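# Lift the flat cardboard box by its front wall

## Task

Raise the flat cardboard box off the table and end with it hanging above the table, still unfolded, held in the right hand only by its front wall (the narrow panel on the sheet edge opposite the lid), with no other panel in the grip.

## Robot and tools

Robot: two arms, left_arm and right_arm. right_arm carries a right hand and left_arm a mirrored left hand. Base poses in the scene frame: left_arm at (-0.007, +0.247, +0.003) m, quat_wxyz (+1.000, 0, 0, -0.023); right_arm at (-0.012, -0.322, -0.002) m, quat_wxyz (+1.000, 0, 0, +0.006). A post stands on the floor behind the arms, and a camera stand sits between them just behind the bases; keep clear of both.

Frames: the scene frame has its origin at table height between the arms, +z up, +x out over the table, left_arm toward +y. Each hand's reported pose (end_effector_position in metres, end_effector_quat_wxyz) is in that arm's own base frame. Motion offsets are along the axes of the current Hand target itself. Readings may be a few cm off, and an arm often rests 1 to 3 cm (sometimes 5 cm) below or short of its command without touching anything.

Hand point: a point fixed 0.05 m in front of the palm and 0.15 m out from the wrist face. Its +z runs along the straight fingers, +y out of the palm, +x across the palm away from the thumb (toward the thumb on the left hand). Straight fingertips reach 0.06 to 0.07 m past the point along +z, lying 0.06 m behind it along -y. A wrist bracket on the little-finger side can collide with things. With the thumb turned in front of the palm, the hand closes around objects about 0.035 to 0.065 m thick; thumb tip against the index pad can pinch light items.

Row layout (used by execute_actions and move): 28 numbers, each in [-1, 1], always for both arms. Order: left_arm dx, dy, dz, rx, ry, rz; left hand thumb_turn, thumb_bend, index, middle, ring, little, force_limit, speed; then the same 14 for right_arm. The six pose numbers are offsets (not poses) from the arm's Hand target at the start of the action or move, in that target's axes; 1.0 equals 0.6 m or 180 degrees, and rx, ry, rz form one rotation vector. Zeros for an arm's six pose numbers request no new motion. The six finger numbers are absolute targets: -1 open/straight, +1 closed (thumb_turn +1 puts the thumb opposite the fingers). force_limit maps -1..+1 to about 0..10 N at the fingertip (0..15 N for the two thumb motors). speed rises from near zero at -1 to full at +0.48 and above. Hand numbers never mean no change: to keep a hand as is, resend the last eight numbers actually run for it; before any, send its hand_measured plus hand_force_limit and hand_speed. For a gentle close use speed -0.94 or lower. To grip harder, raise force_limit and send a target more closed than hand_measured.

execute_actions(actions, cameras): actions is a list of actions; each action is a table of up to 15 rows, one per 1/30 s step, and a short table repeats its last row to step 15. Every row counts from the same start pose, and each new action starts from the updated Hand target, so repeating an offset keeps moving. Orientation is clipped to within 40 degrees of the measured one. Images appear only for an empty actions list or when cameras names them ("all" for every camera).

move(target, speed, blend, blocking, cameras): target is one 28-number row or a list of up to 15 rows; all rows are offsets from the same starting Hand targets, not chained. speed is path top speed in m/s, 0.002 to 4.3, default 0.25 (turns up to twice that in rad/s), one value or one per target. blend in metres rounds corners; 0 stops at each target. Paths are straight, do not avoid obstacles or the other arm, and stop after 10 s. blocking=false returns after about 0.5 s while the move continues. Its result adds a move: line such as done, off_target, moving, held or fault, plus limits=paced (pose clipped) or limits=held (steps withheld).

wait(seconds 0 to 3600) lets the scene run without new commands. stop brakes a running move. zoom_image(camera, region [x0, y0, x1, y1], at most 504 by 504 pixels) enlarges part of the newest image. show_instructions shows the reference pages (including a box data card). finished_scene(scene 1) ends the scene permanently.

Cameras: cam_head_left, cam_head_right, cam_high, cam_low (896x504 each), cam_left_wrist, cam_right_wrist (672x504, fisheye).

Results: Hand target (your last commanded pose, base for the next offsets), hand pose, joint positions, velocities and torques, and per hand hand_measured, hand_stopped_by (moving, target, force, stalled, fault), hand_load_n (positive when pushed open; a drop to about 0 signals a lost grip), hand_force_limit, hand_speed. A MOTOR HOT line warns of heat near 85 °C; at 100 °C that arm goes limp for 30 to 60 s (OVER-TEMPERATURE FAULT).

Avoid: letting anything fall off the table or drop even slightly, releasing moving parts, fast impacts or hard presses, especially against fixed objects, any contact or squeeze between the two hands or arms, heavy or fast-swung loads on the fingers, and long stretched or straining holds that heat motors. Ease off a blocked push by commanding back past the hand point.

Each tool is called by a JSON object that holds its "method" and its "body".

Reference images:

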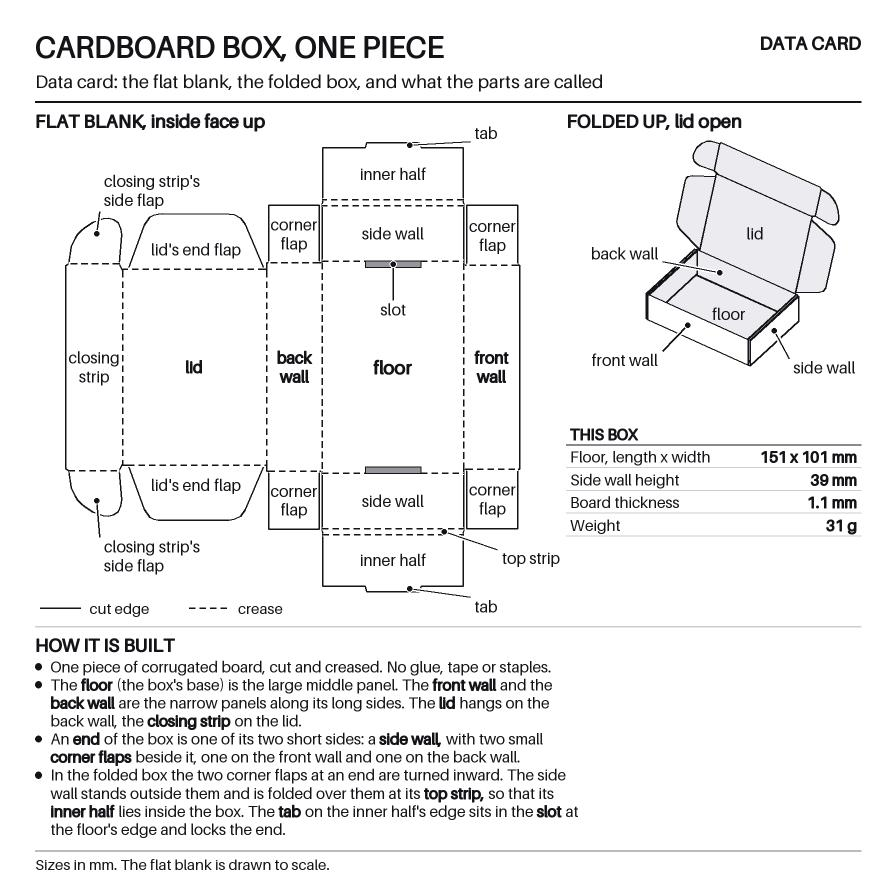

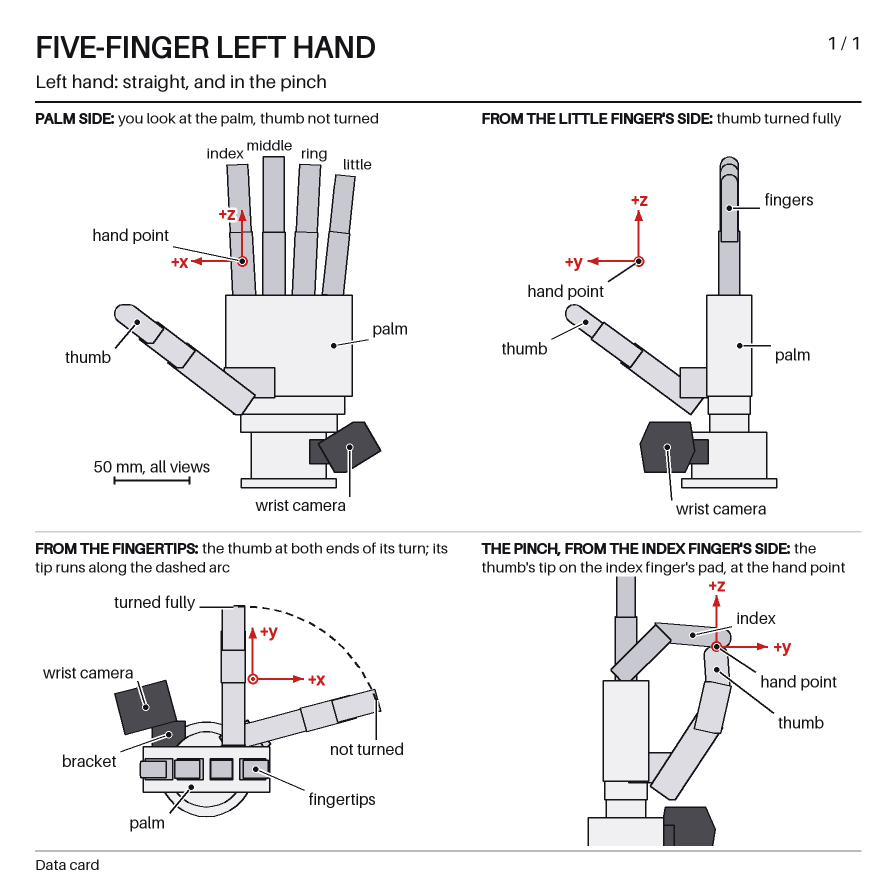

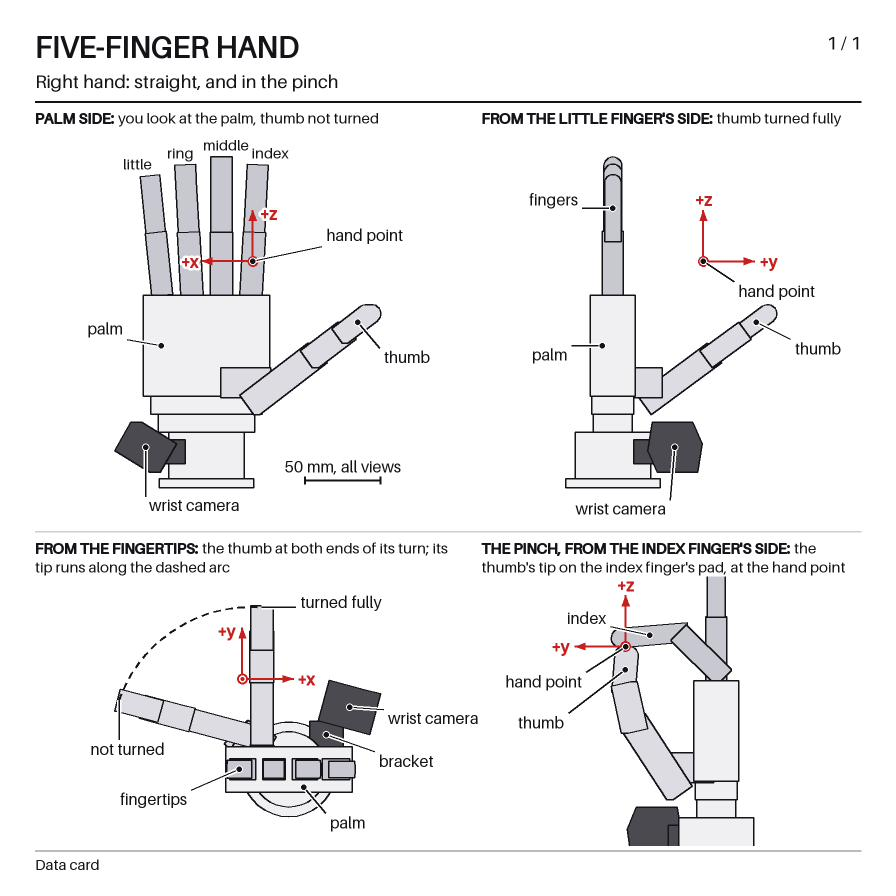

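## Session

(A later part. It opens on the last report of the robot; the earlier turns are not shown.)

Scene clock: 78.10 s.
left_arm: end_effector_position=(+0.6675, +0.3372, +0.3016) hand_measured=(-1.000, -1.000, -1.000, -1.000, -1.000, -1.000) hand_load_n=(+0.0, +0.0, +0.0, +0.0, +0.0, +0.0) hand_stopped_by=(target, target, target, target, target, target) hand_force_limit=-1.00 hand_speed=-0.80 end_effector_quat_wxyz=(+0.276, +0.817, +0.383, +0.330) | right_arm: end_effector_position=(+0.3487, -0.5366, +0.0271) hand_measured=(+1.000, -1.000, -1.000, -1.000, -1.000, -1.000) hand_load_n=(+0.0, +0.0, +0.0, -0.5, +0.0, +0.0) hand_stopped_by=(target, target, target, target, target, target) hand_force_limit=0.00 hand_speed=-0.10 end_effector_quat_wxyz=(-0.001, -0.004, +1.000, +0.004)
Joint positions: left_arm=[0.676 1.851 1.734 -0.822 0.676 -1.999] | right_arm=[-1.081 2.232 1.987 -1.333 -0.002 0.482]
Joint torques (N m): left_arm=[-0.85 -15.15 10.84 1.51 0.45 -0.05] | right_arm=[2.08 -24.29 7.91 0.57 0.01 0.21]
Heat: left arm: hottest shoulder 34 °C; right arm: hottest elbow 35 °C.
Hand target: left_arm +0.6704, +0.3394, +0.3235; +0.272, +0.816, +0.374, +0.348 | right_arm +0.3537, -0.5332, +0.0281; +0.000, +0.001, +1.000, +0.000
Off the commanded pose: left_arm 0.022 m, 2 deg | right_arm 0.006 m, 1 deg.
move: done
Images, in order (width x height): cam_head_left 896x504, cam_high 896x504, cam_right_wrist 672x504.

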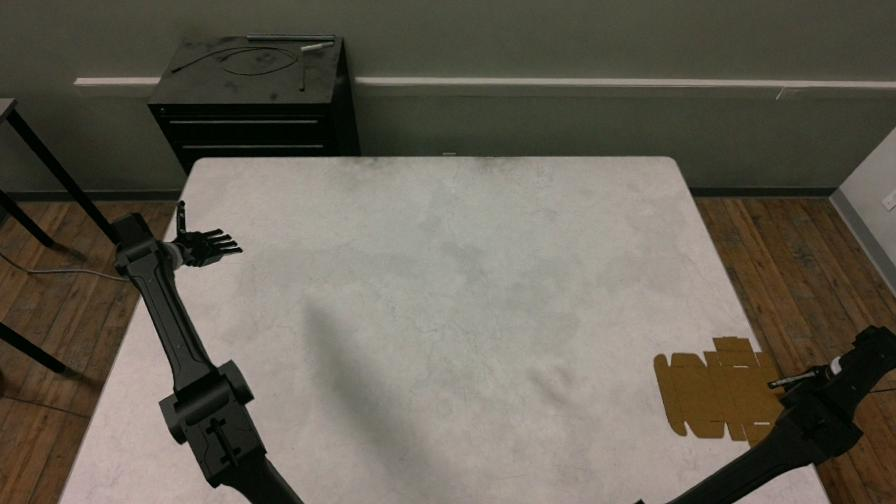

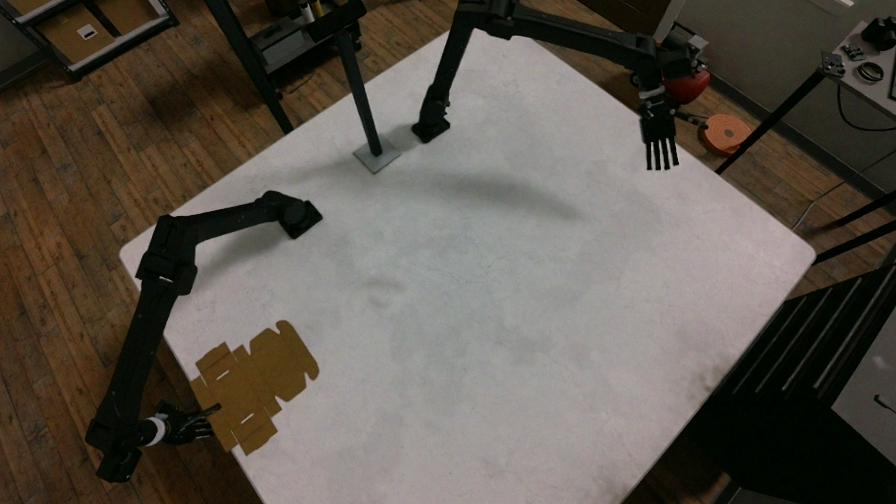

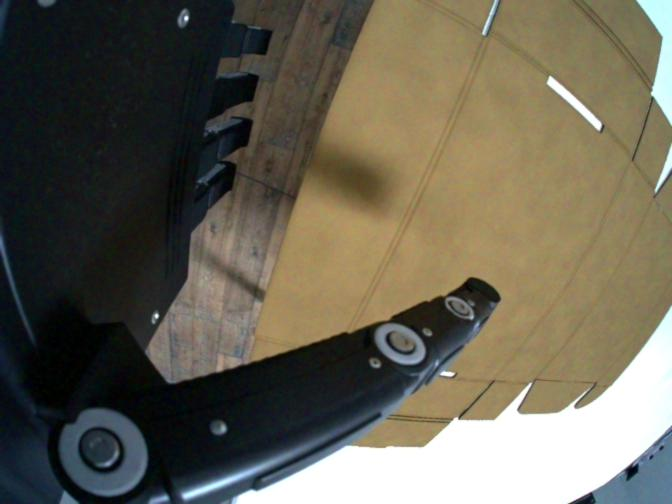

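{"method": "move", "body": {"target": [[0,0,0,0,0,0,-1,-1,-1,-1,-1,-1,-1,-0.8,0.0167,0,0,0,0,0,1,-0.15,-1,-1,-1,-1,-0.6,-0.6]], "speed": 0.05, "cameras": ["cam_high","cam_head_left","cam_right_wrist"]}}

{"method": "zoom_image", "body": {"camera": "cam_right_wrist", "region": [200, 0, 672, 460]}}

Scene clock: 80.50 s.
left_arm: end_effector_position=(+0.6675, +0.3372, +0.3016) hand_measured=(-1.000, -1.000, -1.000, -1.000, -1.000, -1.000) hand_load_n=(+0.0, +0.0, +0.0, +0.0, +0.0, +0.0) hand_stopped_by=(target, target, target, target, target, target) hand_force_limit=-1.00 hand_speed=-0.80 end_effector_quat_wxyz=(+0.276, +0.817, +0.383, +0.330) | right_arm: end_effector_position=(+0.3465, -0.5324, +0.0267) hand_measured=(+1.000, -0.150, -1.000, -1.000, -1.000, -1.000) hand_load_n=(+0.0, +0.0, +0.0, +0.0, +0.0, +0.0) hand_stopped_by=(target, target, target, target, target, target) hand_force_limit=-0.60 hand_speed=-0.60 end_effector_quat_wxyz=(-0.001, -0.004, +1.000, +0.004)
Joint positions: left_arm=[0.676 1.851 1.734 -0.822 0.676 -1.999] | right_arm=[-1.081 2.218 1.961 -1.321 -0.002 0.483]
Joint torques (N m): left_arm=[-0.79 -15.09 10.85 1.54 0.45 -0.05] | right_arm=[1.26 -24.64 8.01 0.51 0.01 0.07]
Motor temperatures (°C): left_arm=[29 34 34 22 26 24] | right_arm=[28 29 35 22 27 25]
Heat: left arm: hottest shoulder 34 °C; right arm: hottest elbow 35 °C.
Hand target: left_arm +0.6704, +0.3394, +0.3235; +0.272, +0.816, +0.374, +0.348 | right_arm +0.3437, -0.5332, +0.0279; +0.000, +0.001, +1.000, +0.001
Off the commanded pose: left_arm 0.022 m, 2 deg | right_arm 0.003 m, 1 deg.
move: done
Images, in order (width x height): cam_head_left 896x504, cam_high 896x504, cam_right_wrist 672x504.

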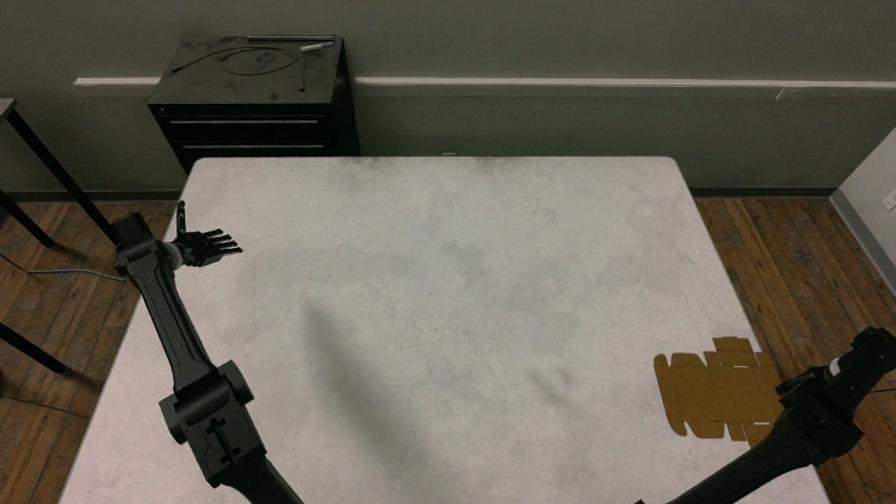

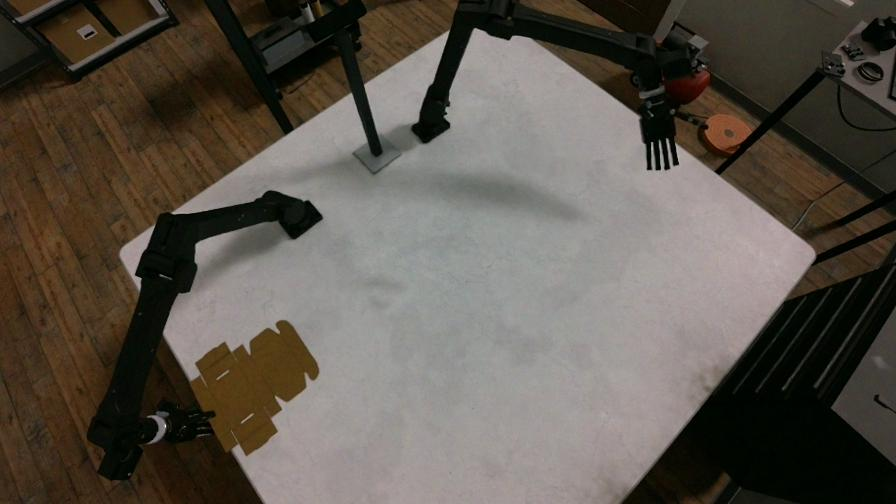

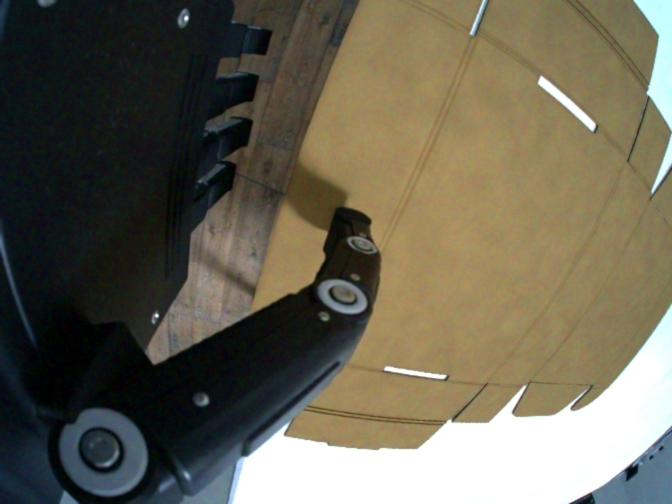

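Scaled by 1.068 from the camera's image (finer frame: 960x720).

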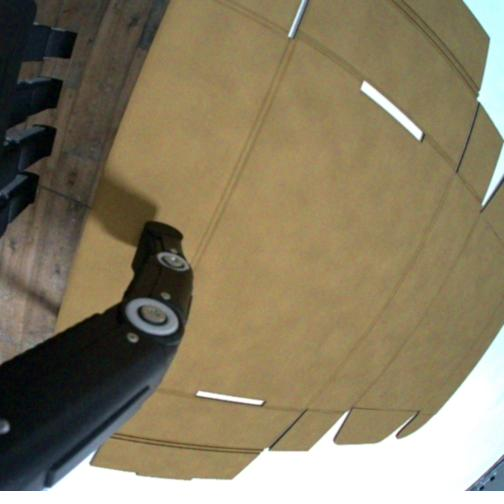

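{"method": "move", "body": {"target": [[0,0,0,0,0,0,-1,-1,-1,-1,-1,-1,-1,-0.8,0,-0.01,0,0,0,0,1,-0.15,-1,-1,-1,-1,-0.6,-0.6],[0,0,0,0,0,0,-1,-1,-1,-1,-1,-1,-1,-0.8,0,-0.01,0,0,0,0,1,-0.1,-0.1,-0.1,-1,-1,-0.6,-0.7]], "speed": 0.05, "cameras": ["cam_high","cam_head_left","cam_right_wrist"]}}

{"method": "zoom_image", "body": {"camera": "cam_right_wrist", "region": [150, 0, 600, 460]}}

{"method": "zoom_image", "body": {"camera": "cam_high", "region": [100, 370, 280, 490]}}

Scene clock: 82.23 s.
left_arm: end_effector_position=(+0.6675, +0.3372, +0.3016) hand_measured=(-1.000, -1.000, -1.000, -1.000, -1.000, -1.000) hand_load_n=(+0.0, -0.5, +0.0, +0.0, +0.0, +0.0) hand_stopped_by=(target, target, target, target, target, target) hand_force_limit=-1.00 hand_speed=-0.80 end_effector_quat_wxyz=(+0.276, +0.817, +0.383, +0.330) | right_arm: end_effector_position=(+0.3462, -0.5332, +0.0264) hand_measured=(+1.000, -0.100, -0.422, -0.450, -1.000, -1.000) hand_load_n=(+0.0, +0.0, +0.5, +0.0, +0.0, +0.0) hand_stopped_by=(target, target, force, force, target, target) hand_force_limit=-0.60 hand_speed=-0.70 end_effector_quat_wxyz=(-0.002, -0.004, +1.000, +0.002)
Joint positions: left_arm=[0.676 1.851 1.734 -0.822 0.676 -1.999] | right_arm=[-1.081 2.218 1.961 -1.319 0.002 0.483]
Joint torques (N m): left_arm=[-1.08 -15.15 10.84 1.52 0.46 -0.05] | right_arm=[1.08 -23 10.06 -0.05 -0.13 0.03]
Heat: left arm: hottest shoulder 34 °C; right arm: hottest elbow 36 °C.
Hand target: left_arm +0.6704, +0.3394, +0.3235; +0.272, +0.816, +0.374, +0.348 | right_arm +0.3436, -0.5392, +0.0280; +0.000, +0.001, +1.000, +0.000
Off the commanded pose: left_arm 0.022 m, 2 deg | right_arm 0.007 m, 1 deg.
move: done
Images, in order (width x height): cam_head_left 896x504, cam_high 896x504, cam_right_wrist 672x504.

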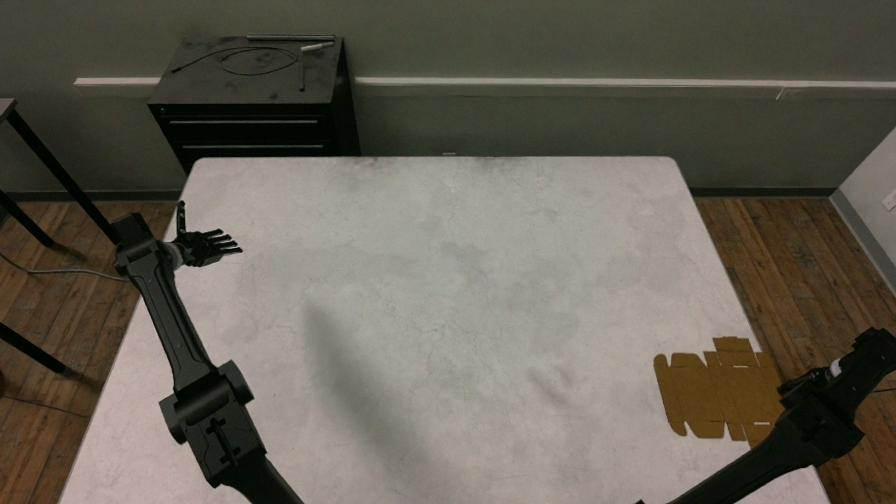

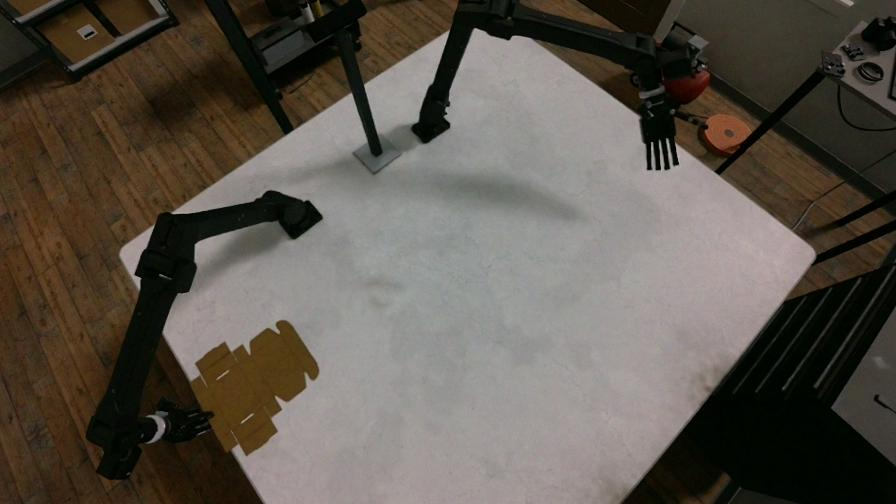

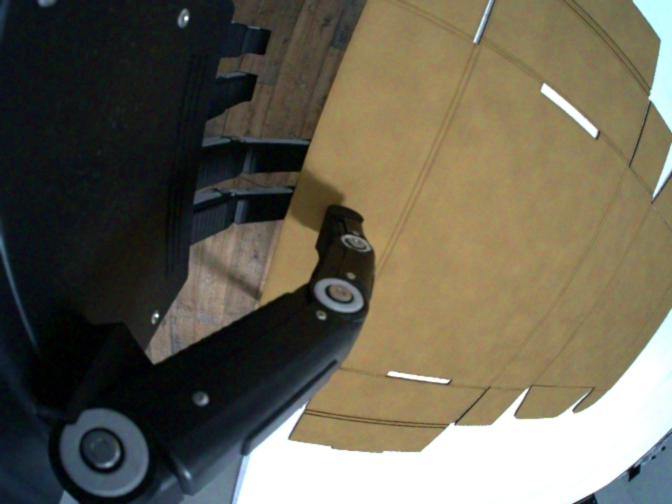

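Scaled by 1.096 from the camera's image (finer frame: 960x720).

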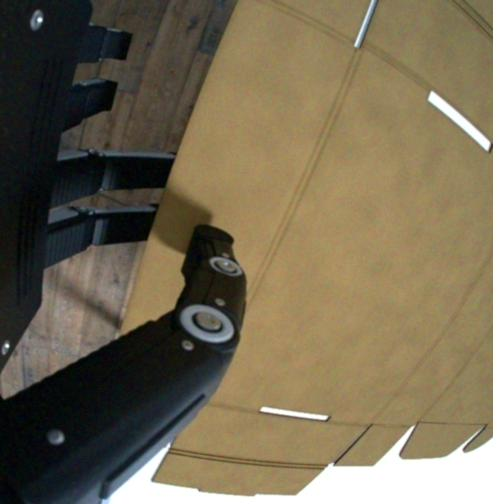

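Scaled by 2.800.

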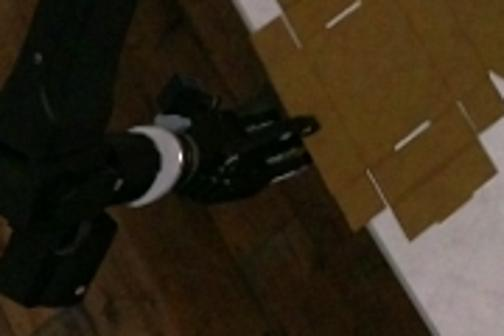

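{"method": "move", "body": {"target": [[0,0,0,0,0,0,-1,-1,-1,-1,-1,-1,-1,-0.8,0,0,0,0,0,0,1,-0.1,-0.05,-0.05,-1,-1,-0.4,-0.85]], "speed": 0.05, "cameras": ["cam_right_wrist"]}}

{"method": "zoom_image", "body": {"camera": "cam_right_wrist", "region": [150, 0, 600, 460]}}

Scene clock: 83.13 s.
left_arm: end_effector_position=(+0.6675, +0.3372, +0.3016) hand_measured=(-1.000, -1.000, -1.000, -1.000, -1.000, -1.000) hand_load_n=(+0.0, -0.5, +0.0, +0.0, +0.0, +0.0) hand_stopped_by=(target, target, target, target, target, target) hand_force_limit=-1.00 hand_speed=-0.80 end_effector_quat_wxyz=(+0.276, +0.817, +0.383, +0.330) | right_arm: end_effector_position=(+0.3457, -0.5339, +0.0263) hand_measured=(+1.000, -0.100, -0.382, -0.424, -1.000, -1.000) hand_load_n=(+0.0, +0.0, +0.5, +0.5, +0.0, +0.0) hand_stopped_by=(target, target, force, force, target, target) hand_force_limit=-0.40 hand_speed=-0.85 end_effector_quat_wxyz=(-0.002, -0.003, +1.000, +0.001)
Joint positions: left_arm=[0.676 1.851 1.734 -0.822 0.676 -1.999] | right_arm=[-1.082 2.218 1.961 -1.318 0.002 0.483]
Joint torques (N m): left_arm=[-0.85 -15.15 10.84 1.52 0.46 -0.05] | right_arm=[1.03 -22.83 10.22 -0.08 -0.13 0.03]
Heat: left arm: hottest shoulder 34 °C; right arm: hottest elbow 36 °C.
Hand target: left_arm +0.6704, +0.3394, +0.3235; +0.272, +0.816, +0.374, +0.348 | right_arm +0.3437, -0.5391, +0.0280; +0.000, +0.000, +1.000, +0.001
Off the commanded pose: left_arm 0.022 m, 2 deg | right_arm 0.006 m, 0 deg.
move: done

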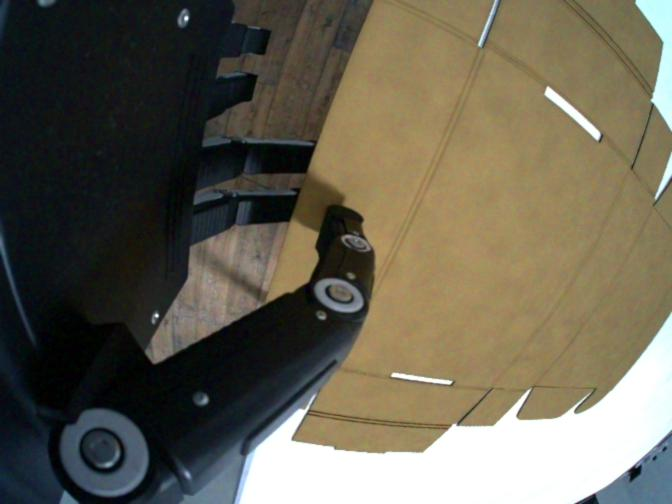

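Scaled by 1.096 from the camera's image (finer frame: 960x720).

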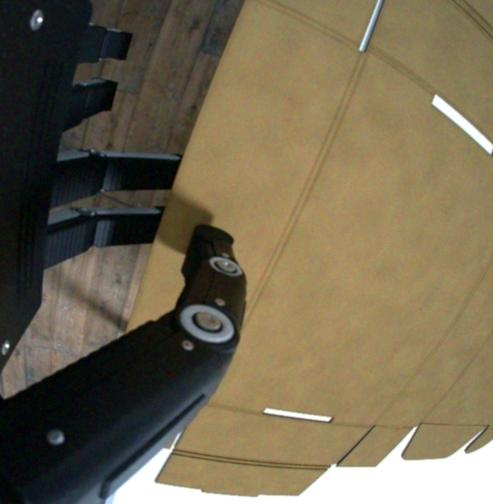

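{"method": "move", "body": {"target": [0,0,0,0,0,0,-1,-1,-1,-1,-1,-1,-1,-0.8,0,0,0,0,0,0,1,-1,-1,-1,-1,-1,-0.4,-0.3], "cameras": ["cam_right_wrist","cam_high","cam_head_left"]}}

Scene clock: 85.33 s.
left_arm: end_effector_position=(+0.6675, +0.3372, +0.3016) hand_measured=(-1.000, -1.000, -1.000, -1.000, -1.000, -1.000) hand_load_n=(+0.0, -0.5, +0.0, +0.0, +0.0, +0.0) hand_stopped_by=(target, target, target, target, target, target) hand_force_limit=-1.00 hand_speed=-0.80 end_effector_quat_wxyz=(+0.276, +0.817, +0.383, +0.330) | right_arm: end_effector_position=(+0.3456, -0.5338, +0.0263) hand_measured=(+1.000, -1.000, -1.000, -1.000, -1.000, -1.000) hand_load_n=(+0.0, +0.0, +0.0, +0.0, +0.0, +0.0) hand_stopped_by=(target, target, target, target, target, target) hand_force_limit=-0.40 hand_speed=-0.30 end_effector_quat_wxyz=(-0.002, -0.003, +1.000, +0.002)
Joint positions: left_arm=[0.676 1.851 1.734 -0.822 0.676 -1.999] | right_arm=[-1.082 2.218 1.961 -1.318 0.002 0.483]
Joint torques (N m): left_arm=[-0.85 -15.15 10.82 1.54 0.46 -0.05] | right_arm=[0.85 -22.89 10.26 -0.09 -0.11 0.02]
Heat: left arm: hottest shoulder 34 °C; right arm: hottest elbow 36 °C.
Hand target: left_arm +0.6704, +0.3394, +0.3235; +0.272, +0.816, +0.374, +0.348 | right_arm +0.3437, -0.5391, +0.0280; +0.000, +0.000, +1.000, +0.000
Off the commanded pose: left_arm 0.022 m, 2 deg | right_arm 0.006 m, 0 deg.
move: done
Images, in order (width x height): cam_head_left 896x504, cam_high 896x504, cam_right_wrist 672x504.

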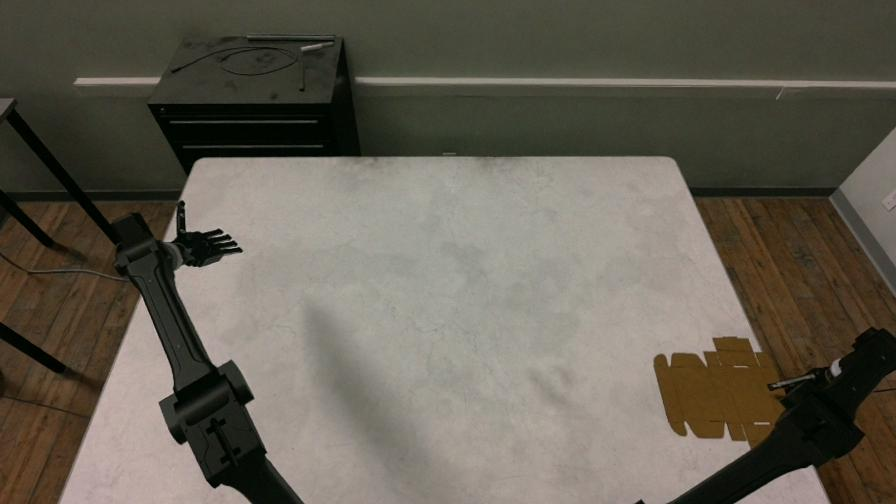

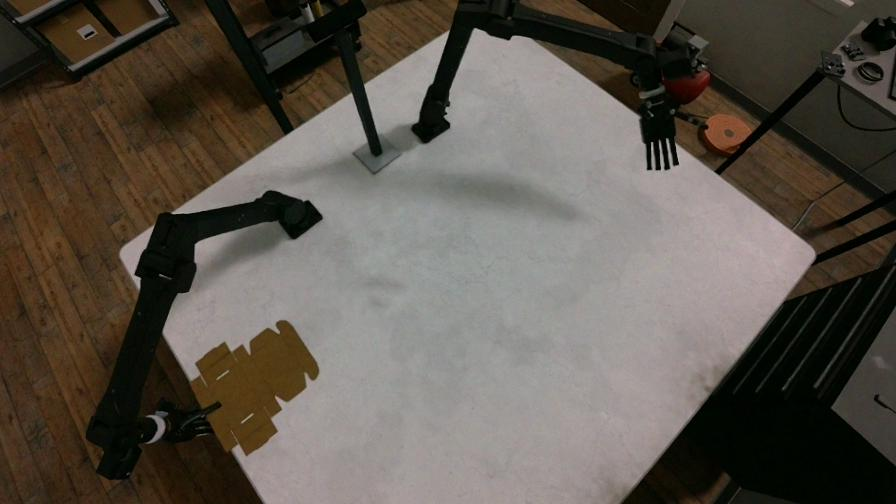

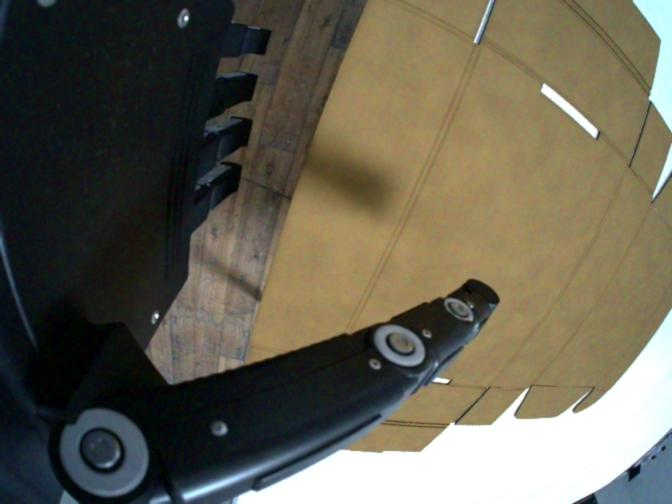

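{"method": "zoom_image", "body": {"camera": "cam_high", "region": [120, 300, 340, 480]}}

{"method": "zoom_image", "body": {"camera": "cam_head_left", "region": [640, 300, 896, 500]}}

Scaled by 2.291.

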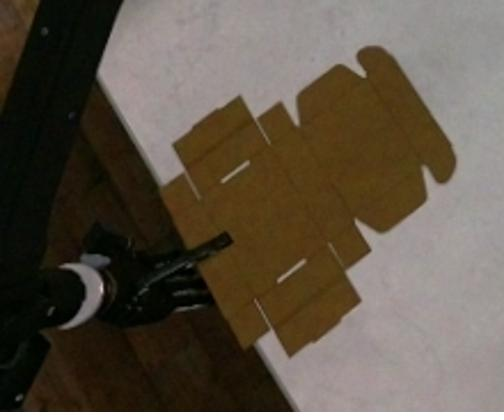

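Scaled by 1.969.

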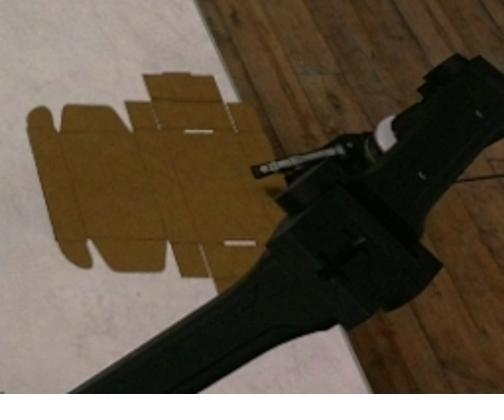

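{"method": "zoom_image", "body": {"camera": "cam_high", "region": [210, 420, 260, 465]}}

{"method": "zoom_image", "body": {"camera": "cam_high", "region": [165, 350, 225, 400]}}

Scaled by 10.080.

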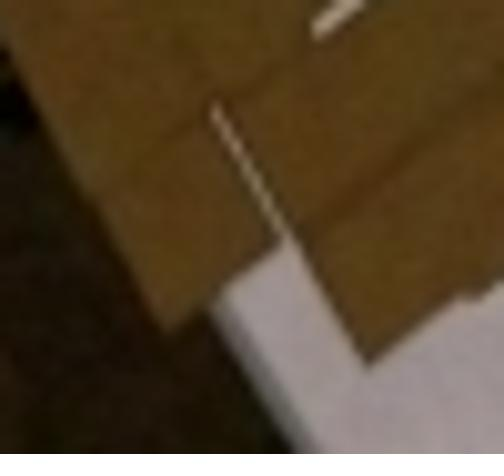

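Scaled by 8.400.

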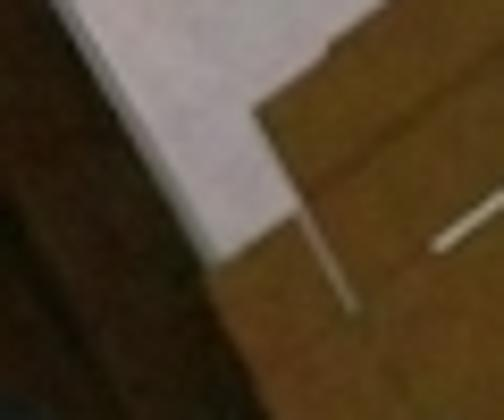

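{"method": "move", "body": {"target": [[0,0,0,0,0,0,-1,-1,-1,-1,-1,-1,-1,-0.8,0,0,-0.203,0,0,0,1,-1,-1,-1,-1,-1,-0.4,-0.3],[0,0,0,0,0,0,-1,-1,-1,-1,-1,-1,-1,-0.8,0.031,0.175,-0.203,0,0,0,-1,-1,-1,0.1,0.1,0.1,-0.4,-0.3]], "cameras": ["cam_right_wrist","cam_high"], "speed": 0.12}}

Scene clock: 90.80 s.
left_arm: end_effector_position=(+0.6675, +0.3372, +0.3016) hand_measured=(-1.000, -1.000, -1.000, -1.000, -1.000, -1.000) hand_load_n=(+0.0, +0.0, +0.0, +0.0, +0.0, +0.0) hand_stopped_by=(target, target, target, target, target, target) hand_force_limit=-1.00 hand_speed=-0.80 end_effector_quat_wxyz=(+0.276, +0.817, +0.383, +0.330) | right_arm: end_effector_position=(+0.3214, -0.4378, +0.1515) hand_measured=(-1.000, -1.000, -1.000, +0.100, +0.100, +0.100) hand_load_n=(+0.0, +0.0, +0.0, +0.0, +0.0, +0.0) hand_stopped_by=(target, target, target, target, target, target) hand_force_limit=-0.40 hand_speed=-0.30 end_effector_quat_wxyz=(-0.001, -0.004, +1.000, +0.001)
Joint positions: left_arm=[0.676 1.851 1.734 -0.822 0.676 -1.999] | right_arm=[-1.041 1.874 1.737 -1.438 0.001 0.522]
Joint torques (N m): left_arm=[-0.73 -15.15 10.85 1.51 0.46 -0.05] | right_arm=[2.32 -19.9 8.28 0.61 -0.11 0.18]
Heat: left arm: hottest shoulder 34 °C; right arm: hottest elbow 36 °C.
Hand target: left_arm +0.6704, +0.3394, +0.3235; +0.272, +0.816, +0.374, +0.348 | right_arm +0.3253, -0.4343, +0.1499; +0.000, +0.001, +1.000, +0.000
Off the commanded pose: left_arm 0.022 m, 2 deg | right_arm 0.006 m, 1 deg.
move: done
Images, in order (width x height): cam_high 896x504, cam_right_wrist 672x504.

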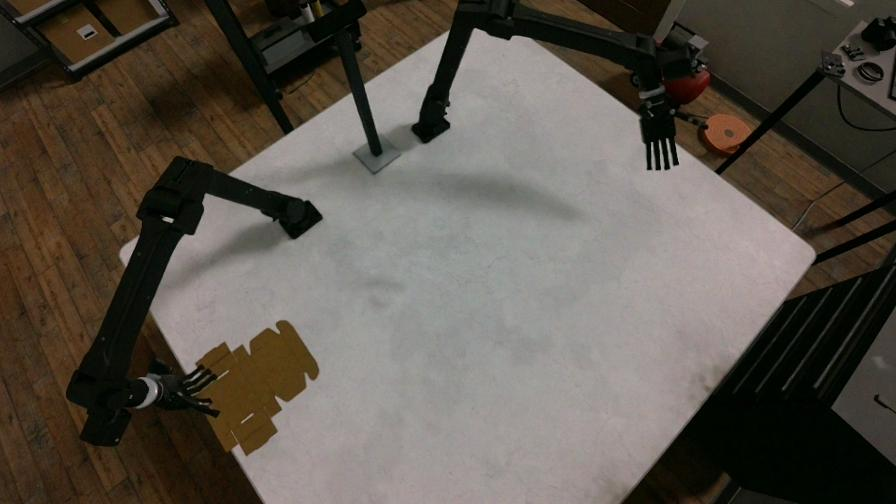

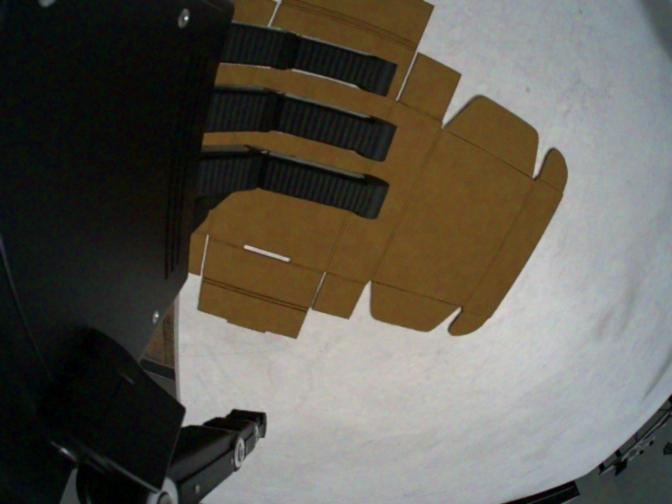

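{"method": "zoom_image", "body": {"camera": "cam_high", "region": [140, 310, 280, 470]}}

Scaled by 3.150.

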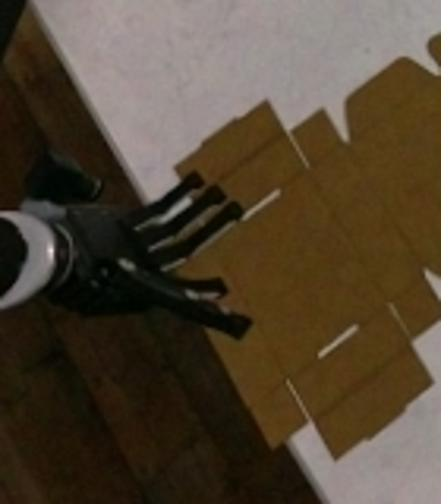

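{"method": "move", "body": {"target": [0,0,0,0,0,0,-1,-1,-1,-1,-1,-1,-1,-0.8,0,0,0.155,0,0,0,-1,-1,-1,0.1,0.1,0.1,-0.4,-0.3], "cameras": ["cam_right_wrist","cam_high"], "speed": 0.06}}

Scene clock: 94.57 s.
left_arm: end_effector_position=(+0.6675, +0.3372, +0.3016) hand_measured=(-1.000, -1.000, -1.000, -1.000, -1.000, -1.000) hand_load_n=(+0.0, +0.0, +0.0, +0.0, +0.0, +0.0) hand_stopped_by=(target, target, target, target, target, target) hand_force_limit=-1.00 hand_speed=-0.80 end_effector_quat_wxyz=(+0.276, +0.817, +0.383, +0.330) | right_arm: end_effector_position=(+0.3235, -0.4408, +0.0827) hand_measured=(-1.000, -1.000, -1.000, +0.100, +0.100, +0.100) hand_load_n=(+0.0, +0.0, -2.5, +0.0, +0.0, +0.0) hand_stopped_by=(target, target, target, target, target, target) hand_force_limit=-0.40 hand_speed=-0.30 end_effector_quat_wxyz=(+0.009, -0.004, +1.000, -0.014)
Joint positions: left_arm=[0.676 1.851 1.734 -0.822 0.676 -1.999] | right_arm=[-1.041 1.898 1.591 -1.231 -0.001 0.522]
Joint torques (N m): left_arm=[-0.85 -15.09 10.85 1.52 0.46 -0.05] | right_arm=[1.9 -16.44 6.8 1.1 -0.03 0.18]
Heat: left arm: hottest shoulder 35 °C; right arm: hottest elbow 36 °C.
Hand target: left_arm +0.6704, +0.3394, +0.3235; +0.272, +0.816, +0.374, +0.348 | right_arm +0.3252, -0.4342, +0.0569; +0.000, +0.000, +1.000, +0.000
Off the commanded pose: left_arm 0.022 m, 2 deg | right_arm 0.027 m, 2 deg.
move: off_target (right_arm)
Images, in order (width x height): cam_high 896x504, cam_right_wrist 672x504.

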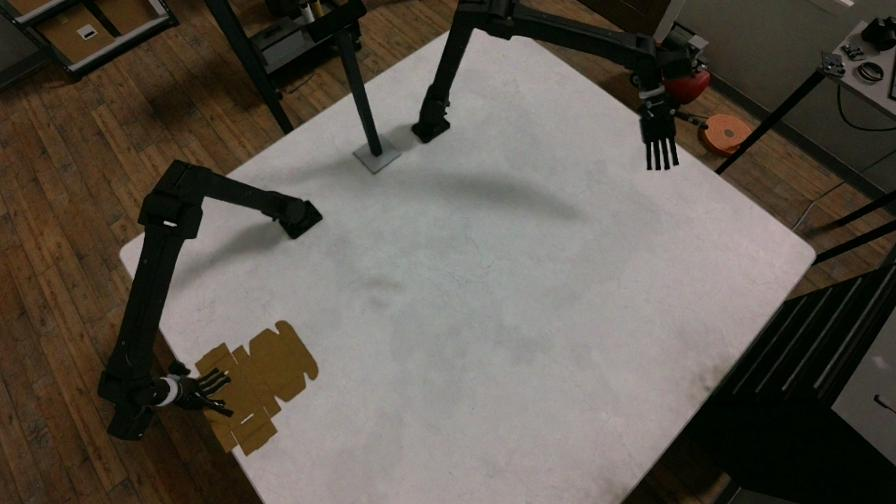

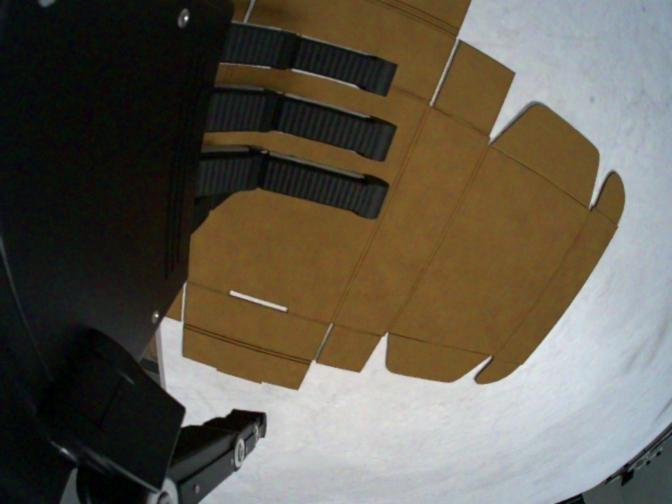

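{"method": "move", "body": {"target": [0,0,0,0,0,0,-1,-1,-1,-1,-1,-1,-1,-0.8,0,-0.05,0.003,0,0,0,-1,-1,-1,0.1,0.1,0.1,-0.4,-0.3], "cameras": ["cam_right_wrist","cam_high"], "speed": 0.03}}

{"method": "zoom_image", "body": {"camera": "cam_high", "region": [140, 310, 280, 470]}}

Scene clock: 96.17 s.
left_arm: end_effector_position=(+0.6675, +0.3372, +0.3016) hand_measured=(-1.000, -1.000, -1.000, -1.000, -1.000, -1.000) hand_load_n=(+0.0, +0.0, +0.0, +0.0, +0.0, +0.0) hand_stopped_by=(target, target, target, target, target, target) hand_force_limit=-1.00 hand_speed=-0.80 end_effector_quat_wxyz=(+0.276, +0.817, +0.383, +0.330) | right_arm: end_effector_position=(+0.3285, -0.4536, +0.0826) hand_measured=(-1.000, -1.000, -1.000, +0.100, +0.100, +0.100) hand_load_n=(+0.0, +0.0, -4.0, +0.0, +0.0, +0.0) hand_stopped_by=(target, target, target, target, target, target) hand_force_limit=-0.40 hand_speed=-0.30 end_effector_quat_wxyz=(+0.011, -0.001, +1.000, -0.014)
Joint positions: left_arm=[0.676 1.851 1.734 -0.822 0.676 -1.999] | right_arm=[-1.046 1.93 1.639 -1.245 -0.004 0.522]
Joint torques (N m): left_arm=[-0.91 -15.21 10.88 1.52 0.46 -0.05] | right_arm=[0.5 -13.8 10.76 0.43 0.06 -0.06]
Heat: left arm: hottest shoulder 35 °C; right arm: hottest elbow 36 °C.
Hand target: left_arm +0.6704, +0.3394, +0.3235; +0.272, +0.816, +0.374, +0.348 | right_arm +0.3252, -0.4641, +0.0551; +0.000, +0.000, +1.000, +0.000
Off the commanded pose: left_arm 0.022 m, 2 deg | right_arm 0.030 m, 2 deg.
move: off_target (right_arm)
Images, in order (width x height): cam_high 896x504, cam_right_wrist 672x504.

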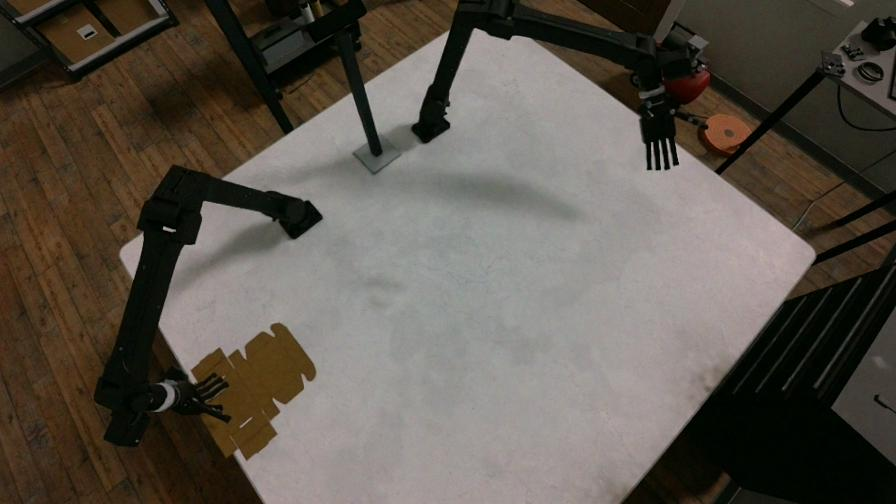

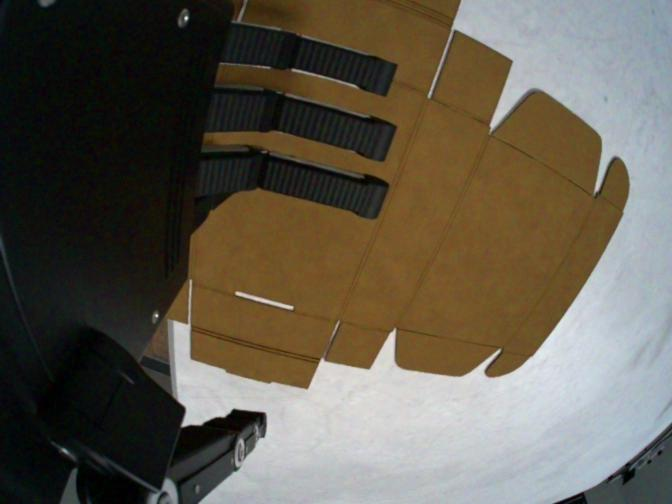

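Scaled by 3.150.

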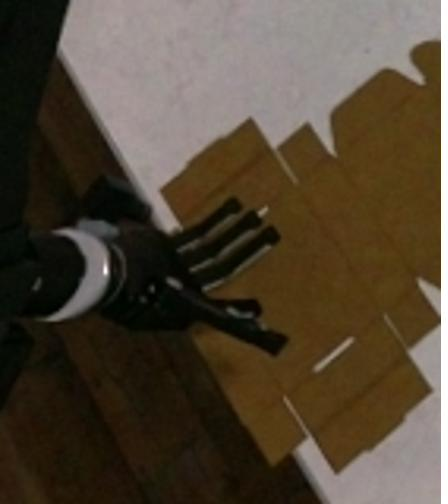

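{"method": "move", "body": {"target": [0,0,0,0,0,0,-1,-1,-1,-1,-1,-1,-1,-0.8,-0.005,-0.023,-0.001,0,0,0,-1,-1,-1,0.1,0.1,0.1,-0.4,-0.3], "cameras": ["cam_right_wrist","cam_high"], "speed": 0.03}}

{"method": "zoom_image", "body": {"camera": "cam_high", "region": [140, 310, 280, 470]}}

{"method": "zoom_image", "body": {"camera": "cam_high", "region": [210, 420, 260, 465]}}

Scene clock: 97.30 s.
left_arm: end_effector_position=(+0.6675, +0.3372, +0.3016) hand_measured=(-1.000, -1.000, -1.000, -1.000, -1.000, -1.000) hand_load_n=(+0.0, +0.0, +0.0, +0.0, +0.0, +0.0) hand_stopped_by=(target, target, target, target, target, target) hand_force_limit=-1.00 hand_speed=-0.80 end_effector_quat_wxyz=(+0.276, +0.817, +0.383, +0.330) | right_arm: end_effector_position=(+0.3334, -0.4663, +0.0832) hand_measured=(-1.000, -1.000, -1.000, +0.100, +0.100, +0.100) hand_load_n=(+0.0, -0.5, -4.5, +0.0, +0.0, +0.0) hand_stopped_by=(target, target, target, target, target, target) hand_force_limit=-0.40 hand_speed=-0.30 end_effector_quat_wxyz=(+0.011, -0.002, +1.000, -0.013)
Joint positions: left_arm=[0.676 1.851 1.734 -0.822 0.676 -1.999] | right_arm=[-1.05 1.965 1.695 -1.266 -0.006 0.516]
Joint torques (N m): left_arm=[-0.91 -15.09 10.82 1.54 0.45 -0.05] | right_arm=[0.38 -14.8 10.89 0.38 0.15 -0.04]
Heat: left arm: hottest shoulder 35 °C; right arm: hottest elbow 36 °C.
Hand target: left_arm +0.6704, +0.3394, +0.3235; +0.272, +0.816, +0.374, +0.348 | right_arm +0.3282, -0.4779, +0.0556; +0.000, +0.000, +1.000, +0.000
Off the commanded pose: left_arm 0.022 m, 2 deg | right_arm 0.030 m, 2 deg.
move: off_target (right_arm)
Images, in order (width x height): cam_high 896x504, cam_right_wrist 672x504.

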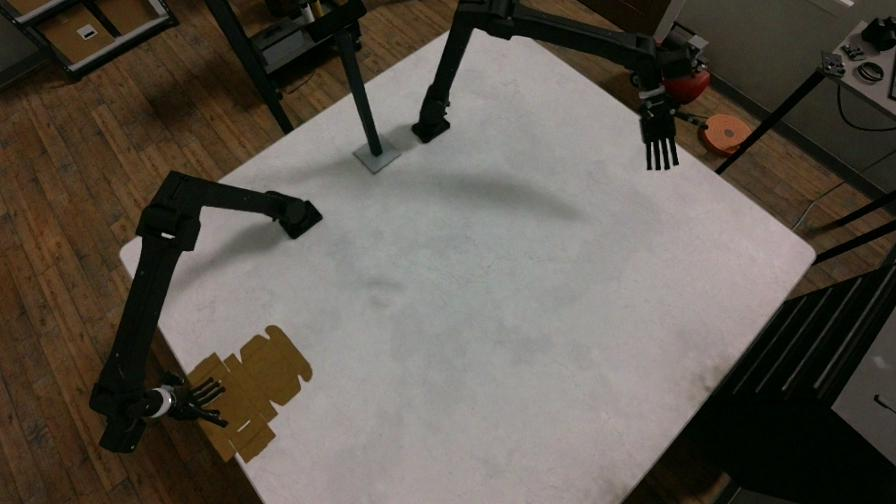

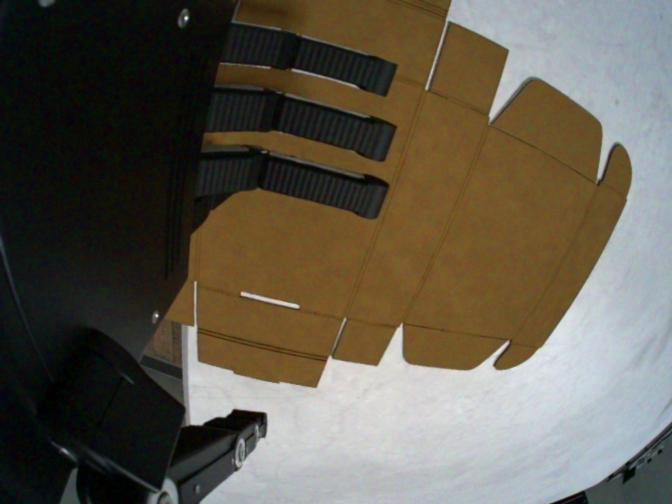

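Scaled by 3.150.

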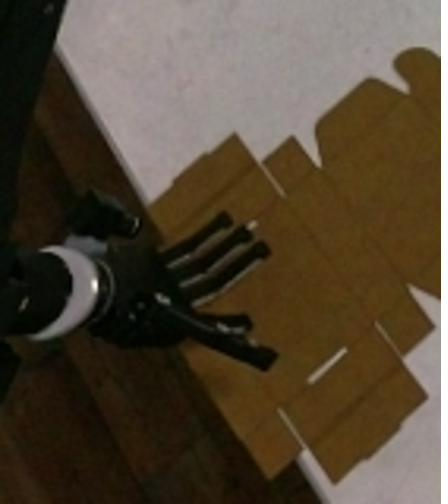

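Scaled by 10.080.

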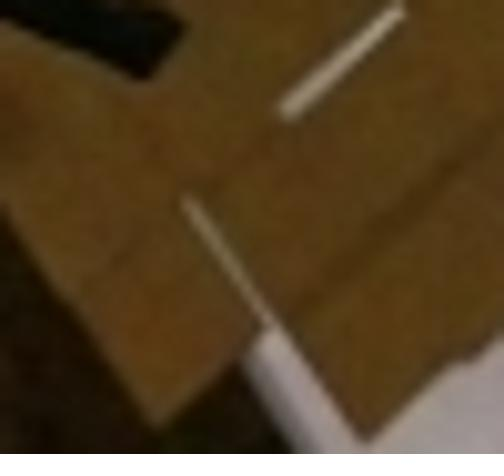

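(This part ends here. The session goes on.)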